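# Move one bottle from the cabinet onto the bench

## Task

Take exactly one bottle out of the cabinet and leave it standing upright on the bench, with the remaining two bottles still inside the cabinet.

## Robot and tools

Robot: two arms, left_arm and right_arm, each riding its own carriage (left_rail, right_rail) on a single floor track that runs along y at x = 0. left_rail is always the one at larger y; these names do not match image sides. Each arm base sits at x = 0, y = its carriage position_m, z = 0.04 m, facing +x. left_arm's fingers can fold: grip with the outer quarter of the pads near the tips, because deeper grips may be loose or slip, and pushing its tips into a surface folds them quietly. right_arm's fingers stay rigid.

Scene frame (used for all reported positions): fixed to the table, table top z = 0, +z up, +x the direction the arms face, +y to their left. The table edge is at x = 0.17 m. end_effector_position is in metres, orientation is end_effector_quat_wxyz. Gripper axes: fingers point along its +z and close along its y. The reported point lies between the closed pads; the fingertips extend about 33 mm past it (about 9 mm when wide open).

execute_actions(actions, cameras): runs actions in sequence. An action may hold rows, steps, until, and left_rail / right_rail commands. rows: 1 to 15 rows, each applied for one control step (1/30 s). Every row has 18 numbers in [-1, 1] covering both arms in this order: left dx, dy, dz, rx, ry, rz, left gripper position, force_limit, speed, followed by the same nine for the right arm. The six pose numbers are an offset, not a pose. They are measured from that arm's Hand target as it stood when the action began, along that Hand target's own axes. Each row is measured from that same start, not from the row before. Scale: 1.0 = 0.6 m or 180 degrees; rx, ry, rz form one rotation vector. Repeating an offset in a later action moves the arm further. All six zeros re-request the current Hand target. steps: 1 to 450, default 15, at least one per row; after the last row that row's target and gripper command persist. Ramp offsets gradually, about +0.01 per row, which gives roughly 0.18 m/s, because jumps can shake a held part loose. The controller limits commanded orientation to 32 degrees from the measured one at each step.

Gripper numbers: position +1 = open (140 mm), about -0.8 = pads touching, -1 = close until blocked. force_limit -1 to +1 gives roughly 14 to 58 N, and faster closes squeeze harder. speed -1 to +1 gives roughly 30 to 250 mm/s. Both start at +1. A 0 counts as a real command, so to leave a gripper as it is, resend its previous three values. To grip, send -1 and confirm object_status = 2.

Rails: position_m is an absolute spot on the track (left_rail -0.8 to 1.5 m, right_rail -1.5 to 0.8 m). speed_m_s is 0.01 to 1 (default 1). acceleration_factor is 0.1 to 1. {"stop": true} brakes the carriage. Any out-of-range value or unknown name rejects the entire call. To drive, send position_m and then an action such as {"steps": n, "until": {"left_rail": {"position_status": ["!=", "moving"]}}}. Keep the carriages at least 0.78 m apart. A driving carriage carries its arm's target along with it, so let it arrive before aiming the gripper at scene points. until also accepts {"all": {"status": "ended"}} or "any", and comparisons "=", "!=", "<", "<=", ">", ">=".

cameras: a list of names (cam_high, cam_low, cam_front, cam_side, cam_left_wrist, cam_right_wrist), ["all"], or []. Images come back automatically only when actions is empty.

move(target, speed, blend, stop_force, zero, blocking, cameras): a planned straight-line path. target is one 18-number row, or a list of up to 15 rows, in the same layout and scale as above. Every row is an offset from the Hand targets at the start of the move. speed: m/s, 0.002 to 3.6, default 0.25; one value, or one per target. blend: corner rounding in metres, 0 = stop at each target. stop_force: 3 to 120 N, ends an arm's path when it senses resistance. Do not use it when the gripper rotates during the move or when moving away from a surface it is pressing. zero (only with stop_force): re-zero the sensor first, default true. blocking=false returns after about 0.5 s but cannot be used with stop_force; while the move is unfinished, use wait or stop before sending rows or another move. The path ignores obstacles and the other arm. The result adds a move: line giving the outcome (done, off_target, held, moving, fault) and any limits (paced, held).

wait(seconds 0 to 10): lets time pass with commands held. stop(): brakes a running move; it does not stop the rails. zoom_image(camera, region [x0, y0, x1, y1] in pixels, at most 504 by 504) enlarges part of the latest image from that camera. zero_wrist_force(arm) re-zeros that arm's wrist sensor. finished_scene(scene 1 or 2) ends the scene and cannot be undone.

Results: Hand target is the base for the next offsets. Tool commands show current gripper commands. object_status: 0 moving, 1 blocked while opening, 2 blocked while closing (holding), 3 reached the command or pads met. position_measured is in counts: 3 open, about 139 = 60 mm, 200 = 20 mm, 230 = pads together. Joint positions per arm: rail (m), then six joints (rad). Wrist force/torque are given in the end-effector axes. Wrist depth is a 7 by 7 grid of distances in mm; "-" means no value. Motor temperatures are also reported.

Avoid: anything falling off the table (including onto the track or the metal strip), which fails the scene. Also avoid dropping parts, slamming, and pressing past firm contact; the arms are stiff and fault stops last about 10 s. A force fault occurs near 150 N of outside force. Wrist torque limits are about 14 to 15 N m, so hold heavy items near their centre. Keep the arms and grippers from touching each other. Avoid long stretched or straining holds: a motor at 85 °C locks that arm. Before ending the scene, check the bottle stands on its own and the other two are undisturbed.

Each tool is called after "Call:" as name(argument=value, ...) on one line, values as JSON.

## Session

Call:
execute_actions(actions=[])

Scene clock: 0.00 s.
left_arm: end_effector_position=(+0.3456, +1.0314, +0.5800) position_measured=3 object_status=3 end_effector_quat_wxyz=(+0.000, +0.000, +1.000, +0.000) | right_arm: end_effector_position=(+0.3456, -1.1212, +0.5800) position_measured=3 object_status=3 end_effector_quat_wxyz=(+0.000, +0.000, +1.000, +0.000)
Joint positions: left_arm=[1.004 -0.316 -1.725 0.971 -0.816 -1.571 -0.316] | right_arm=[-1.148 -0.316 -1.725 0.971 -0.816 -1.571 -0.316]
Joint velocities: within noise
Joint torques (N m): no reading
Motor temperatures (°C): left_arm=[27 27 28 34 34 36] | right_arm=[28 28 28 35 33 35]
Wrist force (N): no reading
Wrist torque (N m): no reading
Wrist force, peak (N): no reading
Wrist depth (mm): cam_left_wrist=[640 648 647 668 673 675 - / - 679 677 706 692 698 - / 686 694 714 729 675 739 748 / 724 720 731 - 823 143 772 / 90 118 805 843 810 121 96 / - 797 852 864 840 - - / - 794 - 885 2186 879 -] | cam_right_wrist=[643 - - - - 664 653 / 702 682 672 702 657 680 - / 698 - - 726 715 742 756 / - 124 - - 802 137 789 / - 106 - - 842 111 93 / - - - - 907 - 71 / - 1902 1982 2106 2051 - -]
Hand target: left_arm +0.3456, +1.0314, +0.5800; +0.000, +0.000, +1.000, +0.000 | right_arm +0.3456, -1.1212, +0.5800; +0.000, +0.000, +1.000, +0.000
Tool commands: left_gripper/position=+1.0 left_gripper/force_limit=+1.0 left_gripper/speed=+1.0 right_gripper/position=+1.0 right_gripper/force_limit=+1.0 right_gripper/speed=+1.0
left_rail: position_m=1.004 position_status=done
right_rail: position_m=-1.148 position_status=done

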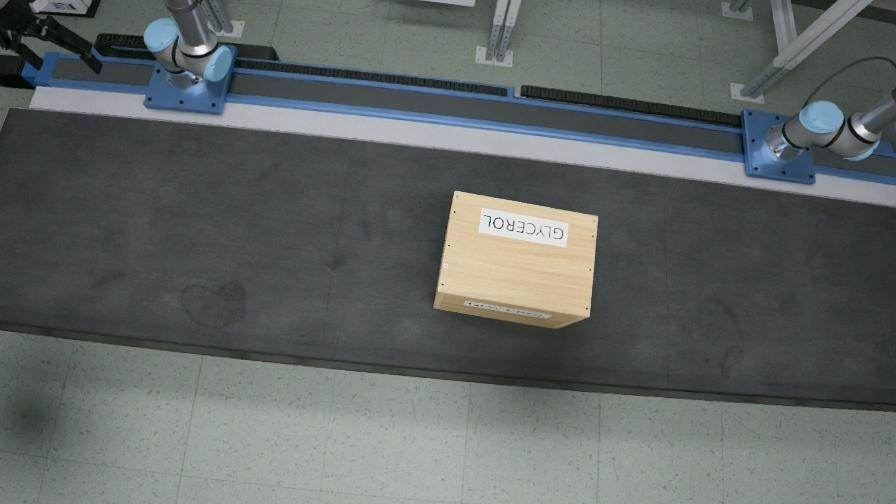

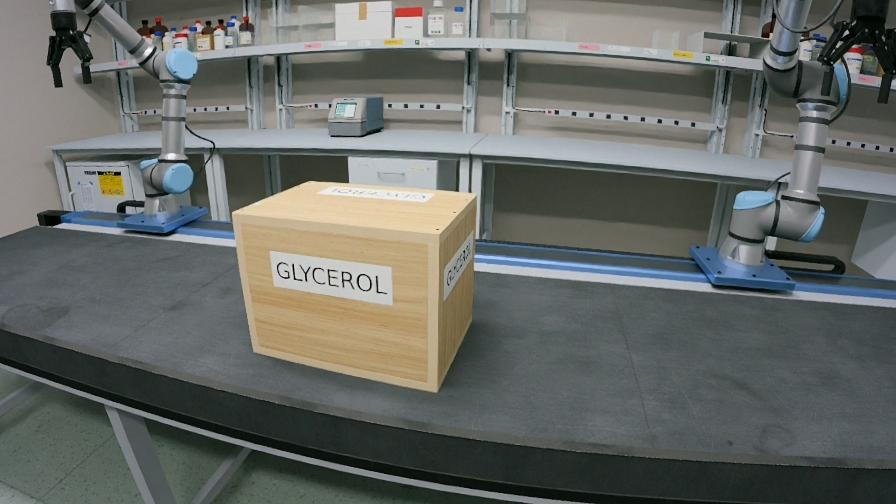

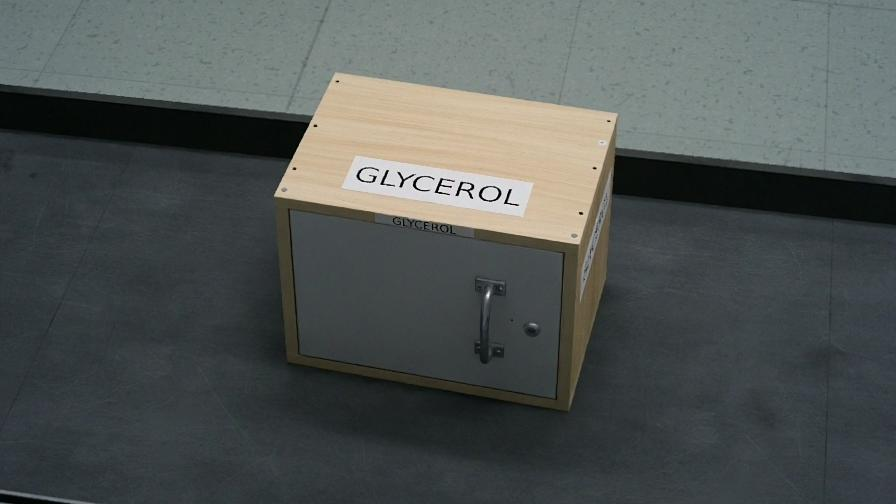

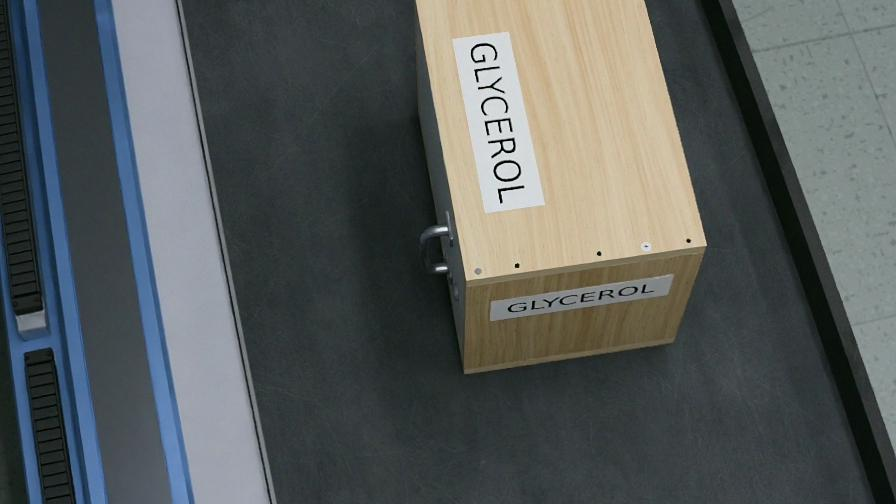

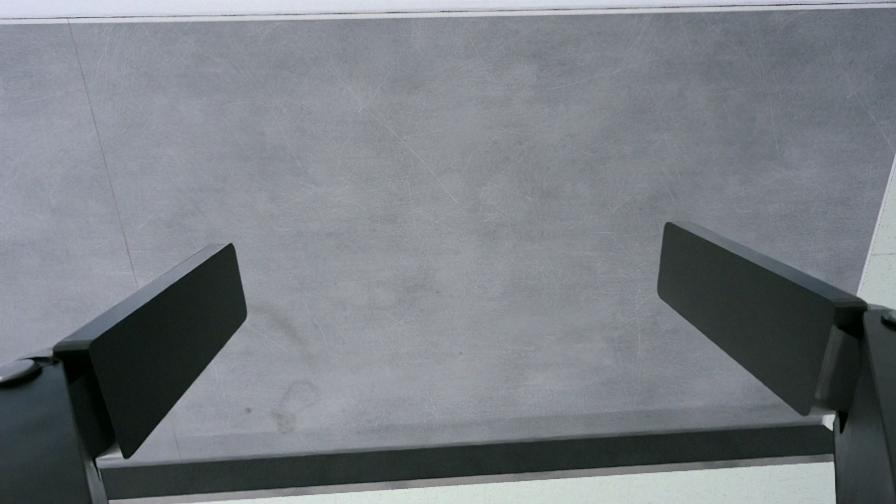

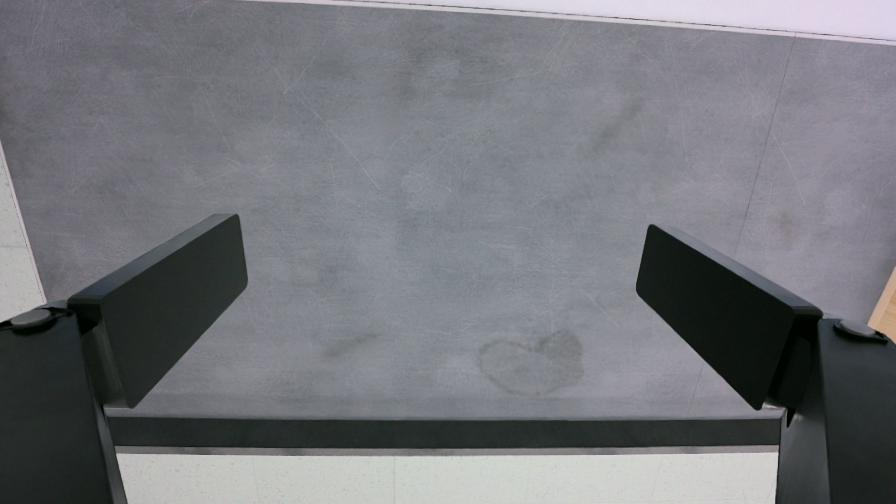

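Call:
move(target=[[0,0,0,0,0,0,1,1,1,0.0,0.2,0.1,0,0,-0.5,0.17,-1,0],[0,0,0,0,0,0,1,1,1,0.01,0.455,0.533,0.531,0,-0.847,0.17,-1,0]], speed=0.6, blend=0.05)

Call:
execute_actions(actions=[{"right_rail":{"position_m":-0.4,"speed_m_s":0.6,"acceleration_factor":0.5},"steps":150,"until":{"right_rail":{"position_status":["!=","moving"]}}}], cameras=["cam_right_wrist","cam_high","cam_front"])

Scene clock: 10.80 s.
left_arm: end_effector_position=(+0.3456, +1.0314, +0.5800) position_measured=3 object_status=3 end_effector_quat_wxyz=(+0.000, +0.000, +1.000, +0.000) | right_arm: end_effector_position=(+0.3396, -0.8482, +0.2602) position_measured=108 object_status=3 end_effector_quat_wxyz=(+0.000, +0.847, -0.001, +0.531)
Joint positions: left_arm=[1.004 -0.316 -1.725 0.971 -0.816 -1.571 -0.316] | right_arm=[-1.148 0.925 -1.639 2.544 -3.369 -2.373 -2.616]
Joint torques (N m): left_arm=[1.43 -13.86 -19.35 -3.01 -0.11 0.01] | right_arm=[-9.68 -7.12 -4.01 -6.47 0.64 -1.9]
Wrist force (N): left_arm=[-0.2 0.3 0.1] | right_arm=[-0.5 1.8 -0.4]
Wrist torque (N m): left_arm=[0.06 0.04 0.00] | right_arm=[0.38 0.29 0.05]
Wrist force, peak (N): left_arm=[-0.2 0.7 0.3] | right_arm=[-0.7 2.2 -0.5]
Wrist depth (mm): cam_left_wrist=[637 - 662 716 657 660 692 / 664 702 662 - 704 724 - / 694 698 - - 694 710 779 / - 716 - 829 - 128 774 / - 118 - - - 121 96 / - 109 - 821 - 876 - / - - 846 - 2186 1752 -] | cam_right_wrist=[3024 3370 - 3419 2912 3686 - / 670 - - - 666 700 800 / 562 566 594 578 605 634 602 / 466 503 133 504 135 518 532 / - - 415 435 120 89 464 / - - 380 384 - - - / - - 337 337 - - -]
Hand target: left_arm +0.3456, +1.0314, +0.5800; +0.000, +0.000, +1.000, +0.000 | right_arm +0.3396, -0.8482, +0.2602; +0.000, +0.847, +0.000, +0.531
Off the commanded pose: left_arm 0.000 m, 0 deg | right_arm 0.000 m, 0 deg.
left_rail: position_m=1.004 position_status=done
right_rail: position_m=-1.148 position_status=done
move: done

Scene clock: 13.27 s.
left_arm: end_effector_position=(+0.3456, +1.0314, +0.5800) position_measured=3 object_status=3 end_effector_quat_wxyz=(+0.000, +0.000, +1.000, +0.000) | right_arm: end_effector_position=(+0.3396, -0.0998, +0.2602) position_measured=108 object_status=3 end_effector_quat_wxyz=(+0.000, +0.847, +0.000, +0.531)
Joint positions: left_arm=[1.004 -0.316 -1.725 0.971 -0.816 -1.571 -0.316] | right_arm=[-0.4 0.925 -1.639 2.544 -3.369 -2.373 -2.616]
Joint torques (N m): left_arm=[0.15 -14.29 -19.06 -2.85 -0.18 -0.08] | right_arm=[-6.2 -16.98 -9.04 -5.11 -0.18 -1.61]
Wrist force (N): left_arm=[0.0 0.4 0.1] | right_arm=[-0.5 1.9 -0.2]
Wrist torque (N m): left_arm=[0.08 0.01 0.00] | right_arm=[0.39 0.30 0.04]
Wrist force, peak (N): left_arm=[0.2 0.6 -0.3] | right_arm=[-0.6 3.3 -0.3]
Wrist depth (mm): cam_left_wrist=[- 622 - 642 650 668 686 / 668 638 652 - - 706 720 / 704 712 657 - 729 784 755 / - 140 - - - 143 834 / - 110 - - 840 121 96 / - 116 - 858 840 898 - / - 797 852 1777 - 2245 -] | cam_right_wrist=[198 201 192 195 192 3104 3629 / 237 222 229 221 219 - - / 271 268 254 239 249 626 641 / 325 314 132 304 155 547 532 / - - 371 363 135 89 469 / - - - 384 395 - - / - - 342 337 - - -]
Hand target: left_arm +0.3456, +1.0314, +0.5800; +0.000, +0.000, +1.000, +0.000 | right_arm +0.3396, -0.0998, +0.2602; +0.000, +0.847, +0.000, +0.531
Tool commands: left_gripper/position=+1.0 left_gripper/force_limit=+1.0 left_gripper/speed=+1.0 right_gripper/position=+0.17 right_gripper/force_limit=-1.0 right_gripper/speed=+0.0
Off the commanded pose: left_arm 0.000 m, 0 deg | right_arm 0.000 m, 0 deg.
left_rail: position_m=1.004 position_status=done
right_rail: position_m=-0.400 speed_m_s=0.60 position_status=done
Images, in order (width x height): cam_high 896x504, cam_front 896x504, cam_right_wrist 896x504.

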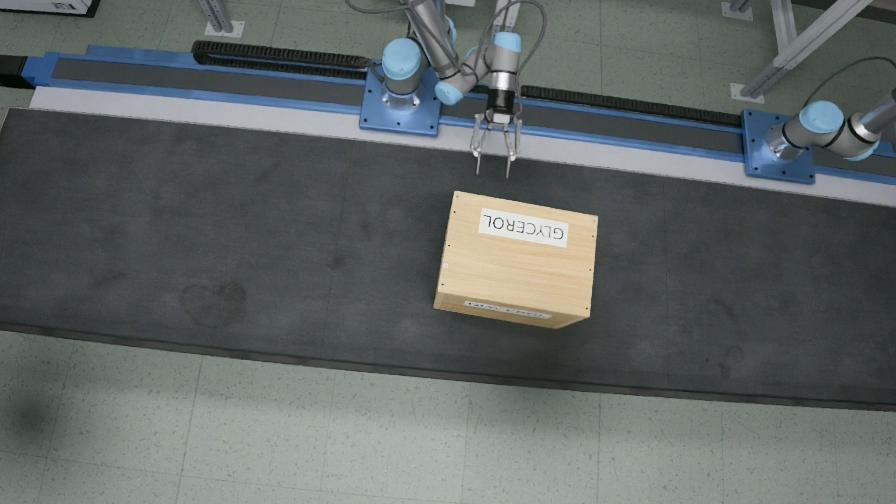

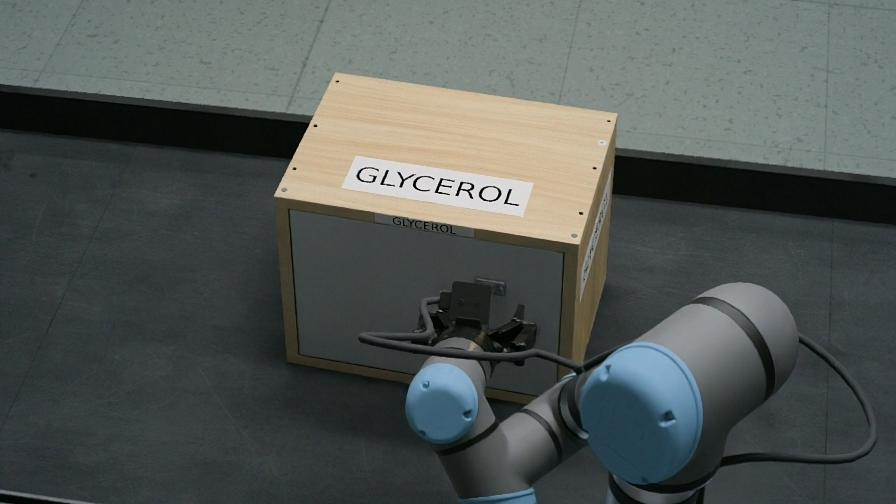

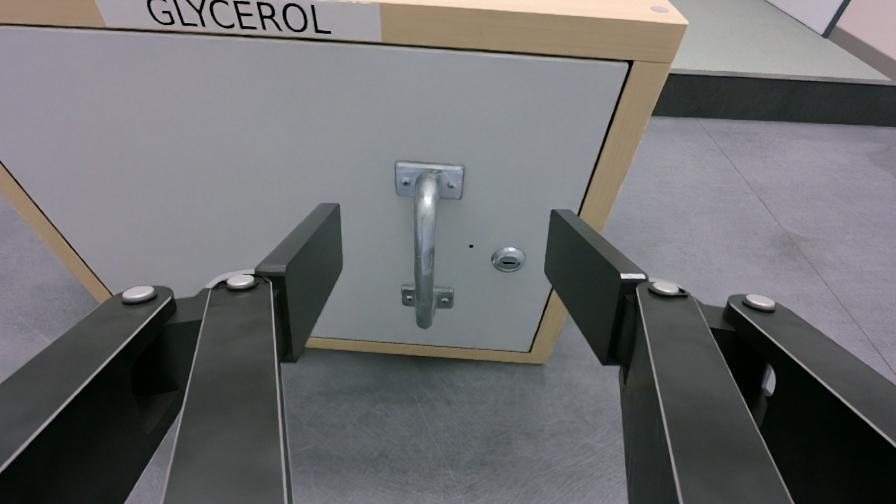

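Call:
move(target=[0,0,0,0,0,0,1,1,1,-0.085,-0.028,0.161,0,0,0,0.17,-1,0], speed=0.15, stop_force=12, cameras=["cam_right_wrist","cam_side"])

Scene clock: 21.17 s.
left_arm: end_effector_position=(+0.3456, +1.0314, +0.5800) position_measured=3 object_status=3 end_effector_quat_wxyz=(+0.000, +0.000, +1.000, +0.000) | right_arm: end_effector_position=(+0.4043, -0.0829, +0.1722) position_measured=108 object_status=3 end_effector_quat_wxyz=(+0.000, +0.847, +0.000, +0.531)
Joint positions: left_arm=[1.004 -0.316 -1.725 0.971 -0.816 -1.571 -0.316] | right_arm=[-0.4 0.795 -1.222 2.504 -3.819 -2.269 -2.722]
Joint torques (N m): left_arm=[-0.11 -13.43 -18.84 -2.64 -0.4 0.1] | right_arm=[-10.01 -17.69 -20.24 -6.44 0.66 -1.92]
Wrist force (N): left_arm=[0.0 0.3 -0.1] | right_arm=[-0.3 1.9 -0.5]
Wrist torque (N m): left_arm=[0.06 0.00 -0.01] | right_arm=[0.41 0.27 0.05]
Wrist force, peak (N): left_arm=[0.2 0.3 -0.6] | right_arm=[0.1 2.0 -1.7]
Wrist depth (mm): cam_left_wrist=[643 648 668 657 735 692 - / - 673 - 716 - - 704 / - 712 731 720 751 - - / - - 753 724 767 137 789 / 91 110 - - 823 121 96 / - - - 888 - - - / - - 2093 922 1680 2111 -] | cam_right_wrist=[143 137 136 134 131 129 127 / 158 156 154 143 149 147 559 / 186 182 177 171 173 169 506 / 223 210 159 200 156 205 - / - - 255 247 226 89 341 / - - - 287 285 - - / - - 252 255 258 - -]
Hand target: left_arm +0.3456, +1.0314, +0.5800; +0.000, +0.000, +1.000, +0.000 | right_arm +0.4043, -0.0829, +0.1722; +0.000, +0.847, +0.000, +0.531
Off the commanded pose: left_arm 0.000 m, 0 deg | right_arm 0.000 m, 0 deg.
left_rail: position_m=1.004 position_status=done
right_rail: position_m=-0.400 speed_m_s=0.60 position_status=done
move: done
Images, in order (width x height): cam_side 896x504, cam_right_wrist 896x504.

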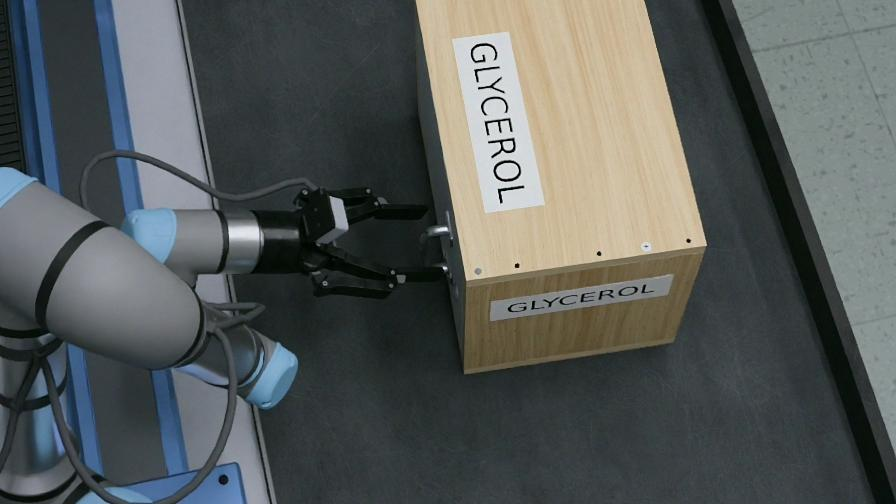

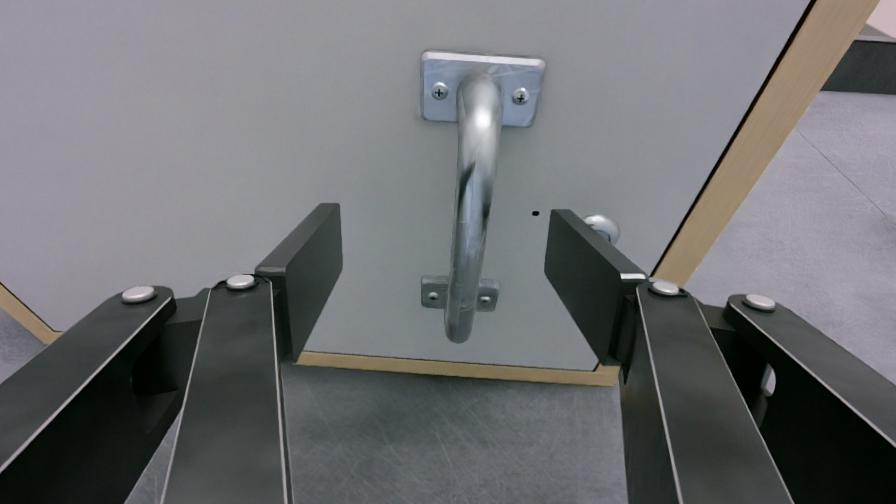

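Call:
move(target=[0,0,0,0,0,0,1,1,1,0.0044,0.0183,0.009,0,0,0,0.17,0,-1], speed=0.05)

Call:
execute_actions(actions=[{"rows":[[0,0,0,0,0,0,1,1,1,0,0,0,0,0,0,-1,0.0,-1]],"steps":110}], cameras=["cam_right_wrist"])

Scene clock: 25.00 s.
left_arm: end_effector_position=(+0.3456, +1.0314, +0.5800) position_measured=3 object_status=3 end_effector_quat_wxyz=(+0.000, +0.000, +1.000, +0.000) | right_arm: end_effector_position=(+0.4103, -0.0939, +0.1722) position_measured=108 object_status=3 end_effector_quat_wxyz=(+0.000, +0.847, -0.001, +0.531)
Joint positions: left_arm=[1.004 -0.316 -1.725 0.971 -0.816 -1.571 -0.316] | right_arm=[-0.4 0.757 -1.226 2.523 -3.851 -2.237 -2.75]
Joint torques (N m): left_arm=[-0.46 -14 -19.85 -2.93 -0.21 -0.23] | right_arm=[-9.01 -30.87 3.84 -6.77 0.74 -1.8]
Wrist force (N): left_arm=[0.1 -0.1 0.2] | right_arm=[-0.5 1.8 -0.6]
Wrist torque (N m): left_arm=[-0.03 -0.01 0.00] | right_arm=[0.39 0.29 0.06]
Wrist force, peak (N): left_arm=[0.4 0.6 -0.2] | right_arm=[-0.4 2.2 -0.6]
Wrist depth (mm): cam_left_wrist=[633 638 - 677 735 640 694 / - - - 682 - - - / - 700 - 762 733 737 - / - 720 694 733 767 129 748 / 91 110 - - - 121 96 / - 108 834 840 846 - - / - - 876 1976 1703 1992 -] | cam_right_wrist=[129 132 129 129 126 122 121 / 151 149 147 133 142 139 580 / 183 173 168 163 167 159 480 / 211 200 160 189 156 197 401 / - - 234 226 135 89 328 / - - 283 292 283 - - / - - 253 255 258 - -]
Hand target: left_arm +0.3456, +1.0314, +0.5800; +0.000, +0.000, +1.000, +0.000 | right_arm +0.4103, -0.0940, +0.1722; +0.000, +0.847, +0.000, +0.531
Off the commanded pose: left_arm 0.000 m, 0 deg | right_arm 0.000 m, 0 deg.
left_rail: position_m=1.004 position_status=done
right_rail: position_m=-0.400 speed_m_s=0.60 position_status=done
move: done

Scene clock: 28.87 s.
left_arm: end_effector_position=(+0.3456, +1.0314, +0.5800) position_measured=3 object_status=3 end_effector_quat_wxyz=(+0.000, +0.000, +1.000, +0.000) | right_arm: end_effector_position=(+0.4103, -0.0940, +0.1722) position_measured=214 object_status=2 end_effector_quat_wxyz=(+0.000, +0.847, +0.000, +0.531)
Joint positions: left_arm=[1.004 -0.316 -1.725 0.971 -0.816 -1.571 -0.316] | right_arm=[-0.4 0.756 -1.226 2.523 -3.851 -2.237 -2.751]
Joint torques (N m): left_arm=[-0.27 -14.11 -19 -2.76 -0.31 -0.04] | right_arm=[-9.6 -28.77 3.4 -0.28 -5.05 -0.18]
Wrist force (N): left_arm=[-0.1 0.3 0.0] | right_arm=[0.9 -7.1 -1.2]
Wrist torque (N m): left_arm=[0.06 0.04 0.00] | right_arm=[0.35 0.24 -0.16]
Wrist force, peak (N): left_arm=[0.0 0.7 0.2] | right_arm=[2.6 -14.1 3.7]
Wrist depth (mm): cam_left_wrist=[628 671 652 666 - 657 700 / - - 675 684 662 704 724 / 724 682 712 726 - 751 777 / 720 141 - - - 128 789 / - 118 - - - 121 97 / - 109 - 802 867 - - / - - - 1752 1830 - -] | cam_right_wrist=[128 132 129 131 127 123 123 / 151 148 147 136 143 143 138 / 175 172 169 162 164 161 480 / 208 205 194 138 188 204 397 / 260 242 91 110 88 328 333 / - - - - 69 - 299 / - - - - - - -]
Hand target: left_arm +0.3456, +1.0314, +0.5800; +0.000, +0.000, +1.000, +0.000 | right_arm +0.4103, -0.0940, +0.1722; +0.000, +0.847, +0.000, +0.531
Off the commanded pose: left_arm 0.000 m, 0 deg | right_arm 0.000 m, 0 deg.
left_rail: position_m=1.004 position_status=done
right_rail: position_m=-0.400 speed_m_s=0.60 position_status=done
Images, in order (width x height): cam_right_wrist 896x504.

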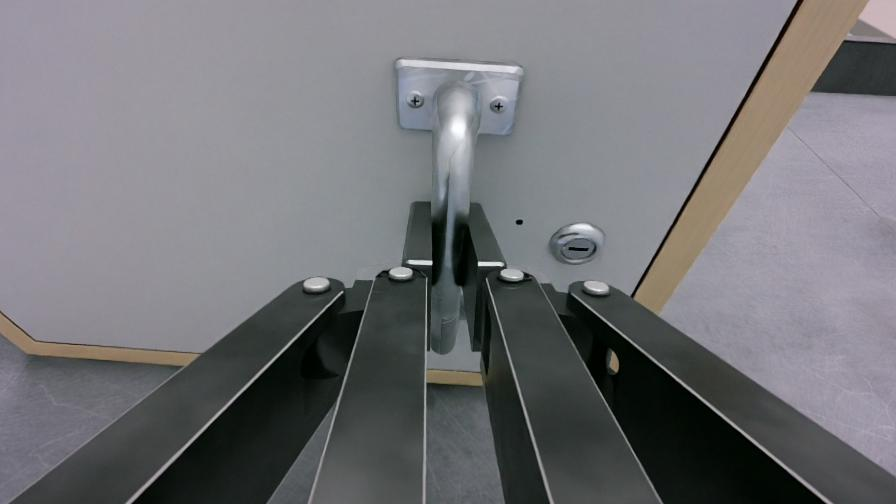

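Call:
move(target=[[0,0,0,0,0,0,1,1,1,-0.032,-0.0167,-0.066,0,0,0,-1,0.0,-1],[0,0,0,0,0,0,1,1,1,-0.0624,-0.0433,-0.129,0,0,0,-1,0.0,-1]], speed=0.04, blend=0.01, stop_force=40, cameras=["cam_right_wrist","cam_side"])

Scene clock: 36.30 s.
left_arm: end_effector_position=(+0.3456, +1.0314, +0.5800) position_measured=3 object_status=3 end_effector_quat_wxyz=(+0.000, +0.000, +1.000, +0.000) | right_arm: end_effector_position=(+0.3244, -0.0679, +0.1723) position_measured=214 object_status=2 end_effector_quat_wxyz=(+0.000, +0.847, +0.000, +0.531)
Joint positions: left_arm=[1.004 -0.316 -1.725 0.971 -0.816 -1.571 -0.316] | right_arm=[-0.4 1.029 -1.279 2.547 -3.655 -2.452 -2.514]
Joint torques (N m): left_arm=[0.13 -15.42 -19.78 -2.49 -0.26 0.31] | right_arm=[9.42 -28.17 -13.92 0.66 -5.08 1.49]
Wrist force (N): left_arm=[-0.1 0.3 0.3] | right_arm=[3.7 -9.5 8.4]
Wrist torque (N m): left_arm=[0.06 0.03 0.00] | right_arm=[0.49 0.56 0.76]
Wrist force, peak (N): left_arm=[0.2 0.6 -0.3] | right_arm=[3.1 -11.8 6.0]
Wrist depth (mm): cam_left_wrist=[- - - 660 664 688 - / 657 660 686 - - 710 718 / 688 673 716 - 722 733 782 / 714 712 - 758 744 137 787 / - 110 802 - - 121 96 / - - 879 858 - - - / - - - 1816 2024 - -] | cam_right_wrist=[188 168 149 131 119 108 100 / 232 197 172 133 131 121 108 / 277 238 199 164 150 133 461 / 344 321 234 137 170 155 400 / 312 - 91 110 88 171 342 / - - - - 69 - 299 / - - - - - - -]
Hand target: left_arm +0.3456, +1.0314, +0.5800; +0.000, +0.000, +1.000, +0.000 | right_arm +0.3244, -0.0679, +0.1723; +0.000, +0.847, +0.000, +0.531
Off the commanded pose: left_arm 0.000 m, 0 deg | right_arm 0.000 m, 0 deg.
left_rail: position_m=1.004 position_status=done
right_rail: position_m=-0.400 speed_m_s=0.60 position_status=done
move: done
Images, in order (width x height): cam_side 896x504, cam_right_wrist 896x504.

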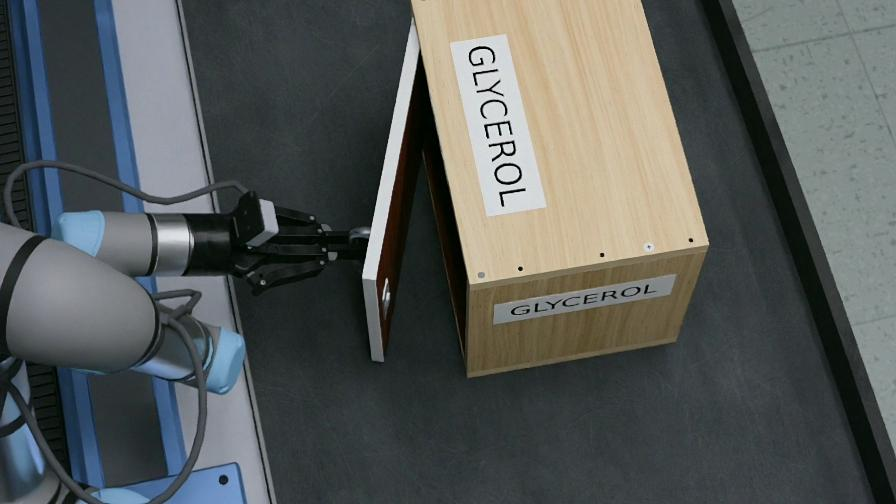

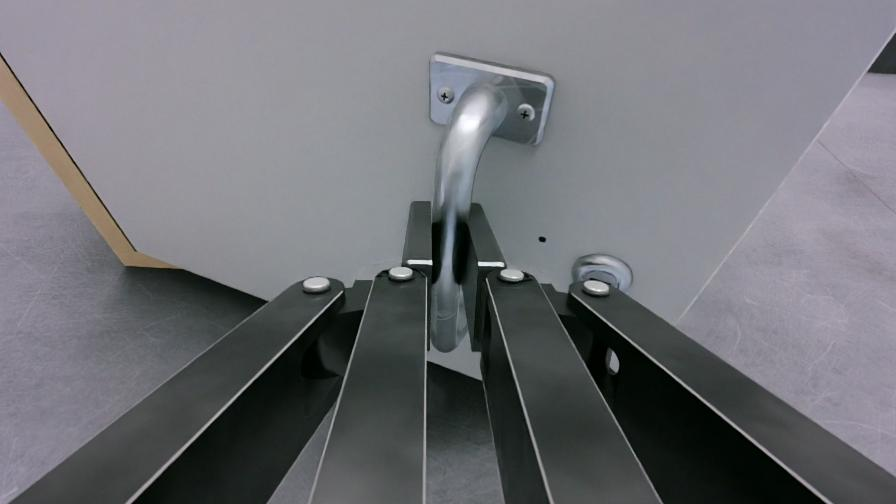

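Call:
move(target=[0,0,0,0,0,0,1,1,1,-0.0283,-0.0367,-0.0585,0,0,0,-1,0.0,-1], speed=0.05, stop_force=40, cameras=["cam_side"])

Scene clock: 45.33 s.
left_arm: end_effector_position=(+0.3456, +1.0314, +0.5800) position_measured=3 object_status=3 end_effector_quat_wxyz=(+0.000, +0.000, +1.000, +0.000) | right_arm: end_effector_position=(+0.2854, -0.0458, +0.1723) position_measured=214 object_status=2 end_effector_quat_wxyz=(+0.000, +0.847, +0.000, +0.531)
Joint positions: left_arm=[1.004 -0.316 -1.725 0.971 -0.816 -1.571 -0.316] | right_arm=[-0.4 1.17 -1.303 2.514 -3.459 -2.548 -2.341]
Joint torques (N m): left_arm=[-0.86 -12.95 -18.37 -2.65 -0.48 -0.06] | right_arm=[11.35 -27.44 -15.82 0.95 -3.38 1.4]
Wrist force (N): left_arm=[0.0 0.1 -0.3] | right_arm=[4.9 -5.7 7.8]
Wrist torque (N m): left_arm=[0.01 0.01 -0.01] | right_arm=[0.59 0.66 0.91]
Wrist force, peak (N): left_arm=[0.6 0.3 0.1] | right_arm=[4.2 -9.4 8.8]
Wrist depth (mm): cam_left_wrist=[647 645 642 655 682 - 688 / - 673 700 704 718 729 710 / 706 772 704 742 718 755 - / - 140 735 765 787 129 1960 / - 110 777 787 797 121 96 / - 797 - - 861 864 - / - 873 - - 1777 1976 -] | cam_right_wrist=[253 201 161 136 117 102 92 / 524 233 188 134 127 112 100 / 421 302 222 166 145 126 114 / 358 353 261 138 161 135 385 / 322 323 91 110 89 161 343 / - - - - 69 - 305 / - - - - - - -]
Hand target: left_arm +0.3456, +1.0314, +0.5800; +0.000, +0.000, +1.000, +0.000 | right_arm +0.2854, -0.0458, +0.1723; +0.000, +0.847, +0.000, +0.531
Off the commanded pose: left_arm 0.000 m, 0 deg | right_arm 0.000 m, 0 deg.
left_rail: position_m=1.004 position_status=done
right_rail: position_m=-0.400 speed_m_s=0.60 position_status=done
move: done
Images, in order (width x height): cam_side 896x504.

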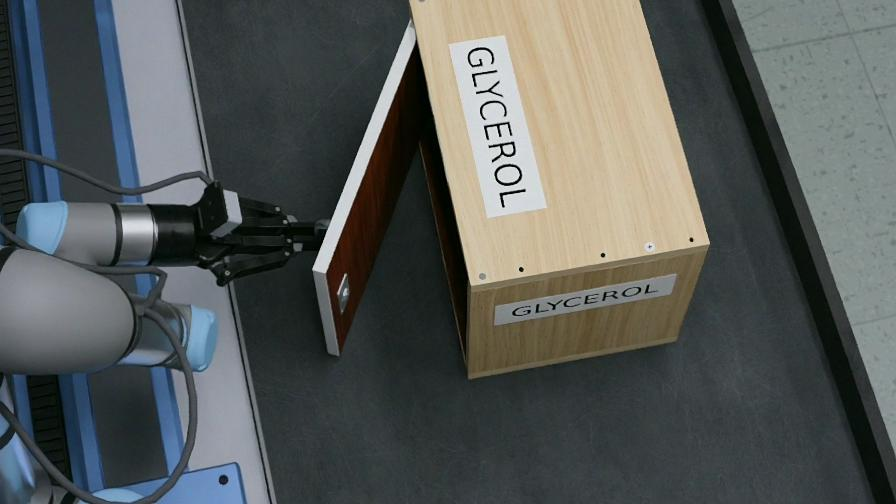

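Call:
execute_actions(actions=[{"rows":[[0,0,0,0,0,0,1,1,1,0,0,0,0,0,0,0.1,0,-0.5]],"steps":45}])

Call:
move(target=[[0,0,0,0,0,0,1,1,1,0.3,0,-0.145,0,0,0,0.1,0,-0.5],[0,0,0,0,0,0,1,1,1,0.489,0.14,-0.0515,0,-0.357,0,-0.8,-0.5,0]], speed=[0.15,0.3], cameras=["cam_side","cam_right_wrist","cam_front"])

Scene clock: 51.00 s.
left_arm: end_effector_position=(+0.3456, +1.0314, +0.5800) position_measured=3 object_status=3 end_effector_quat_wxyz=(+0.000, +0.000, +1.000, +0.000) | right_arm: end_effector_position=(+0.2854, -0.0458, +0.1723) position_measured=117 object_status=3 end_effector_quat_wxyz=(+0.000, +0.847, +0.000, +0.531)
Joint positions: left_arm=[1.004 -0.316 -1.725 0.971 -0.816 -1.571 -0.316] | right_arm=[-0.4 1.17 -1.303 2.514 -3.459 -2.548 -2.341]
Joint torques (N m): left_arm=[-0.3 -14.08 -19.06 -2.56 -0.5 0.13] | right_arm=[-0.27 -27.62 -15.07 -6.37 -0.09 1.19]
Wrist force (N): left_arm=[0.0 0.3 -0.2] | right_arm=[-1.4 0.6 -1.2]
Wrist torque (N m): left_arm=[0.07 -0.01 0.00] | right_arm=[0.43 0.37 -0.04]
Wrist force, peak (N): left_arm=[0.0 0.7 0.2] | right_arm=[4.9 -5.8 7.8]
Wrist depth (mm): cam_left_wrist=[- 616 643 666 700 - 671 / - - - 704 679 710 - / - - 708 - 706 - - / - 133 746 - - 128 867 / 90 117 733 789 815 121 96 / - 807 - 864 818 - - / - 905 - 911 2024 1976 -] | cam_right_wrist=[256 206 169 139 123 108 98 / 303 246 195 156 134 119 106 / 422 305 230 179 153 131 450 / 360 362 146 196 147 150 414 / - 82 281 271 127 89 343 / - - 278 286 263 70 - / - - 253 257 - - -]
Hand target: left_arm +0.3456, +1.0314, +0.5800; +0.000, +0.000, +1.000, +0.000 | right_arm +0.2854, -0.0458, +0.1723; +0.000, +0.847, +0.000, +0.531
Off the commanded pose: left_arm 0.000 m, 0 deg | right_arm 0.000 m, 0 deg.
left_rail: position_m=1.004 position_status=done
right_rail: position_m=-0.400 speed_m_s=0.60 position_status=done

Scene clock: 56.17 s.
left_arm: end_effector_position=(+0.3456, +1.0314, +0.5800) position_measured=3 object_status=3 end_effector_quat_wxyz=(+0.000, +0.000, +1.000, +0.000) | right_arm: end_effector_position=(+0.3854, -0.1301, +0.4498) position_measured=229 object_status=0 end_effector_quat_wxyz=(+0.000, +1.000, +0.000, -0.001)
Joint positions: left_arm=[1.004 -0.316 -1.725 0.971 -0.816 -1.571 -0.316] | right_arm=[-0.4 0.323 -1.61 1.262 -1.221 -1.57 -2.818]
Joint torques (N m): left_arm=[-2.08 -14.49 -18.63 -2.71 -0.57 0.22] | right_arm=[-9.92 -15.15 -34.13 -0.44 1.35 -1.92]
Wrist force (N): left_arm=[0.1 0.4 -0.2] | right_arm=[0.2 0.3 -0.2]
Wrist torque (N m): left_arm=[0.07 -0.01 -0.01] | right_arm=[0.09 -0.04 0.09]
Wrist force, peak (N): left_arm=[0.7 0.4 0.0] | right_arm=[-2.8 1.5 -0.8]
Wrist depth (mm): cam_left_wrist=[- 653 662 677 668 675 696 / - 677 - - 704 720 - / - 700 - 726 758 782 - / - 729 714 739 - 137 829 / - 110 - - 855 121 96 / - 109 - - - - - / - - 810 1871 2008 2245 -] | cam_right_wrist=[241 244 248 252 521 550 554 / 275 321 555 536 581 621 554 / 562 567 352 584 618 - - / 588 588 311 120 645 659 724 / 632 653 91 - 88 692 728 / - - - - 69 - - / - - - - - - -]
Hand target: left_arm +0.3456, +1.0314, +0.5800; +0.000, +0.000, +1.000, +0.000 | right_arm +0.3854, -0.1301, +0.4498; +0.000, +1.000, +0.000, -0.001
Off the commanded pose: left_arm 0.000 m, 0 deg | right_arm 0.000 m, 0 deg.
left_rail: position_m=1.004 position_status=done
right_rail: position_m=-0.400 speed_m_s=0.60 position_status=done
move: done
Images, in order (width x height): cam_front 896x504, cam_side 896x504, cam_right_wrist 896x504.

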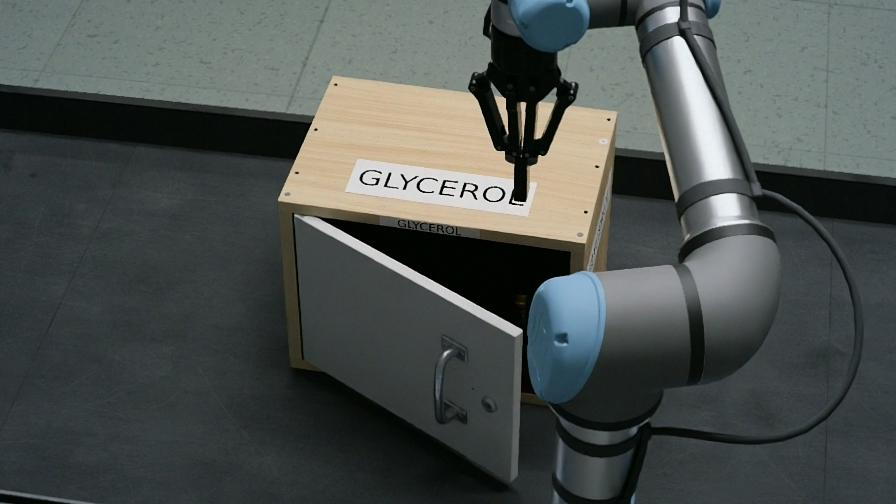

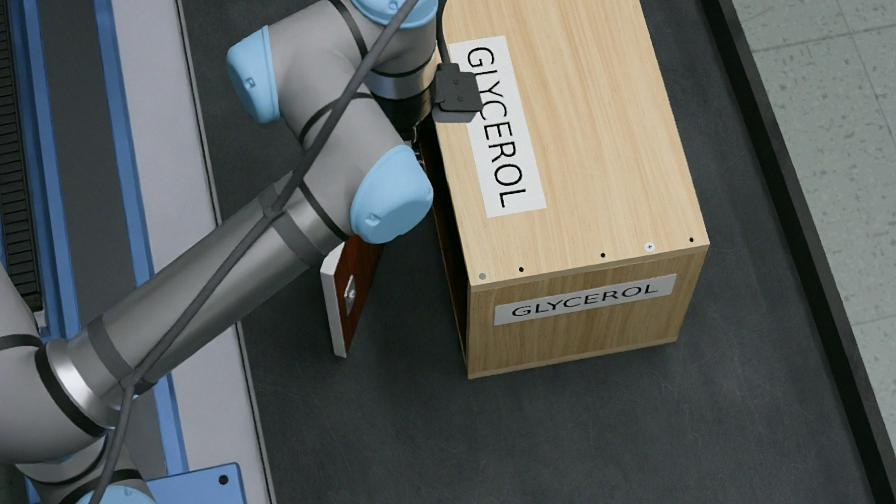

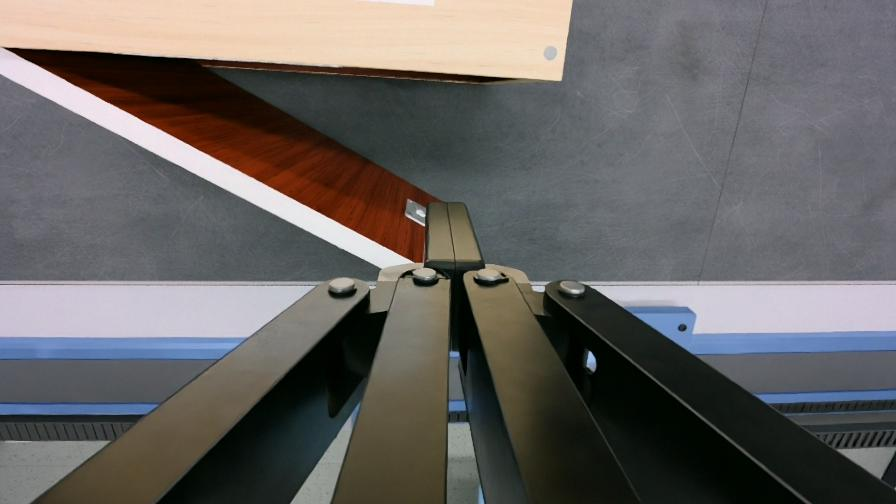

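Call:
move(target=[0,0,0,0,0,0,1,1,1,0.0127,0,0.358,0,0,0,-0.8,-0.5,0], speed=0.2, stop_force=15, cameras=["cam_side"])

Scene clock: 63.50 s.
left_arm: end_effector_position=(+0.3456, +1.0314, +0.5800) position_measured=3 object_status=3 end_effector_quat_wxyz=(+0.000, +0.000, +1.000, +0.000) | right_arm: end_effector_position=(+0.3927, -0.1300, +0.2350) position_measured=229 object_status=3 end_effector_quat_wxyz=(+0.000, +1.000, +0.000, -0.001)
Joint positions: left_arm=[1.004 -0.316 -1.725 0.971 -0.816 -1.571 -0.316] | right_arm=[-0.4 0.318 -1.631 1.838 -1.776 -1.57 -2.823]
Joint torques (N m): left_arm=[-1.32 -13.57 -19.31 -2.52 -0.56 -0.01] | right_arm=[-8.75 -14.44 -10.78 -6 1.21 -1.74]
Wrist force (N): left_arm=[0.0 0.1 -0.1] | right_arm=[0.2 0.2 -0.3]
Wrist torque (N m): left_arm=[0.02 0.00 0.00] | right_arm=[0.06 -0.04 0.10]
Wrist force, peak (N): left_arm=[0.3 0.7 -0.2] | right_arm=[-0.3 0.0 1.9]
Wrist depth (mm): cam_left_wrist=[633 - 647 642 - 664 675 / 657 - 686 686 - - 686 / 677 647 718 - 739 - - / - 700 - 774 - 128 794 / - 117 782 762 - 121 96 / - - 867 837 855 - - / - - 882 - 1930 1976 -] | cam_right_wrist=[- 310 - - 59 60 60 / 269 333 343 353 355 362 366 / 201 267 359 369 373 382 385 / 167 188 277 114 - 407 411 / 139 158 91 - 87 436 443 / 123 - - - 69 - 501 / - - - - - - -]
Hand target: left_arm +0.3456, +1.0314, +0.5800; +0.000, +0.000, +1.000, +0.000 | right_arm +0.3926, -0.1300, +0.2350; +0.000, +1.000, +0.000, -0.001
Off the commanded pose: left_arm 0.000 m, 0 deg | right_arm 0.000 m, 0 deg.
left_rail: position_m=1.004 position_status=done
right_rail: position_m=-0.400 speed_m_s=0.60 position_status=done
move: done
Images, in order (width x height): cam_side 896x504.

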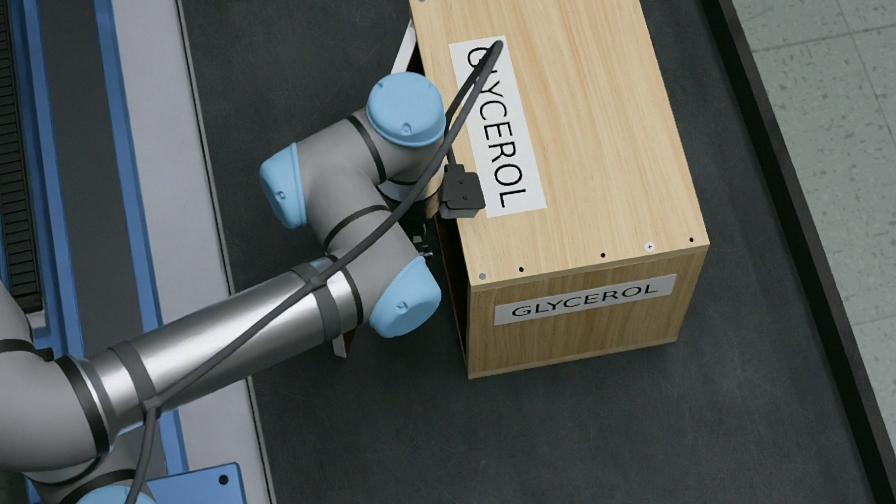

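Call:
move(target=[[0,0,0,0,0,0,1,1,1,-0.12,-0.117,0,0,0,0,-0.8,-0.5,0],[0,0,0,0,0,0,1,1,1,-0.213,-0.217,0,0,0,0,-0.8,-0.5,0],[0,0,0,0,0,0,1,1,1,-0.271,-0.333,0,0,0,0,-0.8,-0.5,0],[0,0,0,0,0,0,1,1,1,-0.305,-0.45,0,0,0,0,-0.8,-0.5,0],[0,0,0,0,0,0,1,1,1,-0.321,-0.567,0,0,0,0,-0.8,-0.5,0],[0,0,0,0,0,0,1,1,1,-0.313,-0.642,0,0,0,0,-0.8,-0.5,0]], speed=0.12, blend=0.02, stop_force=30, cameras=["cam_right_wrist","cam_side","cam_front"])

Scene clock: 71.07 s.
left_arm: end_effector_position=(+0.3456, +1.0314, +0.5800) position_measured=3 object_status=3 end_effector_quat_wxyz=(+0.000, +0.000, +1.000, +0.000) | right_arm: end_effector_position=(+0.2052, +0.2554, +0.2355) position_measured=229 object_status=3 end_effector_quat_wxyz=(+0.000, +1.000, +0.000, -0.001)
Joint positions: left_arm=[1.004 -0.316 -1.725 0.971 -0.816 -1.571 -0.316] | right_arm=[-0.4 1.071 -1.124 1.224 -1.67 -1.569 -2.069]
Joint torques (N m): left_arm=[-3.12 -13.9 -18.88 -2.43 -0.99 0.02] | right_arm=[9.73 -36.32 -35.62 -0.65 -0.8 2.39]
Wrist force (N): left_arm=[0.1 0.2 0.0] | right_arm=[-1.2 2.0 -0.6]
Wrist torque (N m): left_arm=[0.04 -0.01 -0.01] | right_arm=[0.18 0.19 0.01]
Wrist force, peak (N): left_arm=[0.7 0.5 0.2] | right_arm=[3.0 3.5 -0.3]
Wrist depth (mm): cam_left_wrist=[635 - 652 659 669 679 677 / 657 669 673 668 722 704 694 / 704 686 - 724 729 - 746 / 724 716 - - - 137 802 / 90 118 - - - 121 96 / - 108 - 832 837 - - / - - 840 799 1703 - -] | cam_right_wrist=[317 320 - 333 335 337 - / 332 338 - 348 358 361 373 / 362 357 84 369 354 381 389 / 389 393 89 124 415 430 434 / - 93 91 - 88 438 448 / - - - - 69 - 470 / - - - - - - -]
Hand target: left_arm +0.3456, +1.0314, +0.5800; +0.000, +0.000, +1.000, +0.000 | right_arm +0.2052, +0.2554, +0.2355; +0.000, +1.000, +0.000, -0.001
Off the commanded pose: left_arm 0.000 m, 0 deg | right_arm 0.000 m, 0 deg.
left_rail: position_m=1.004 position_status=done
right_rail: position_m=-0.400 speed_m_s=0.60 position_status=done
move: done
Images, in order (width x height): cam_front 896x504, cam_side 896x504, cam_right_wrist 896x504.

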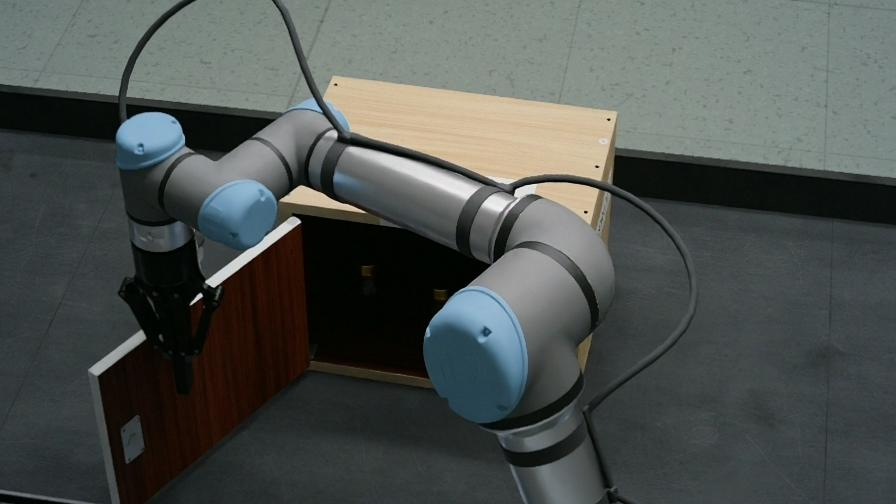

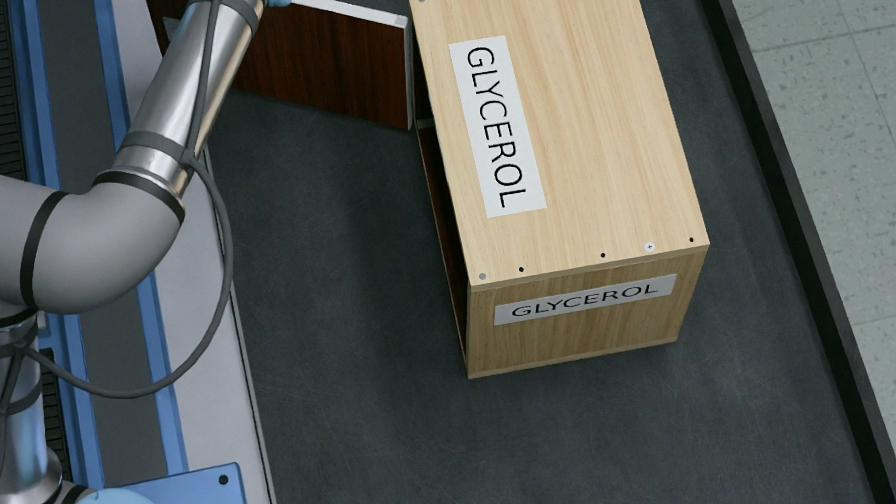

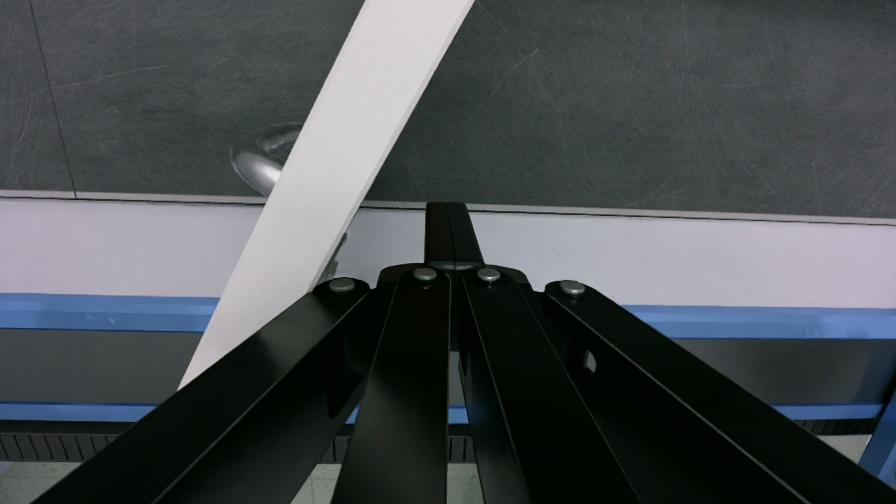

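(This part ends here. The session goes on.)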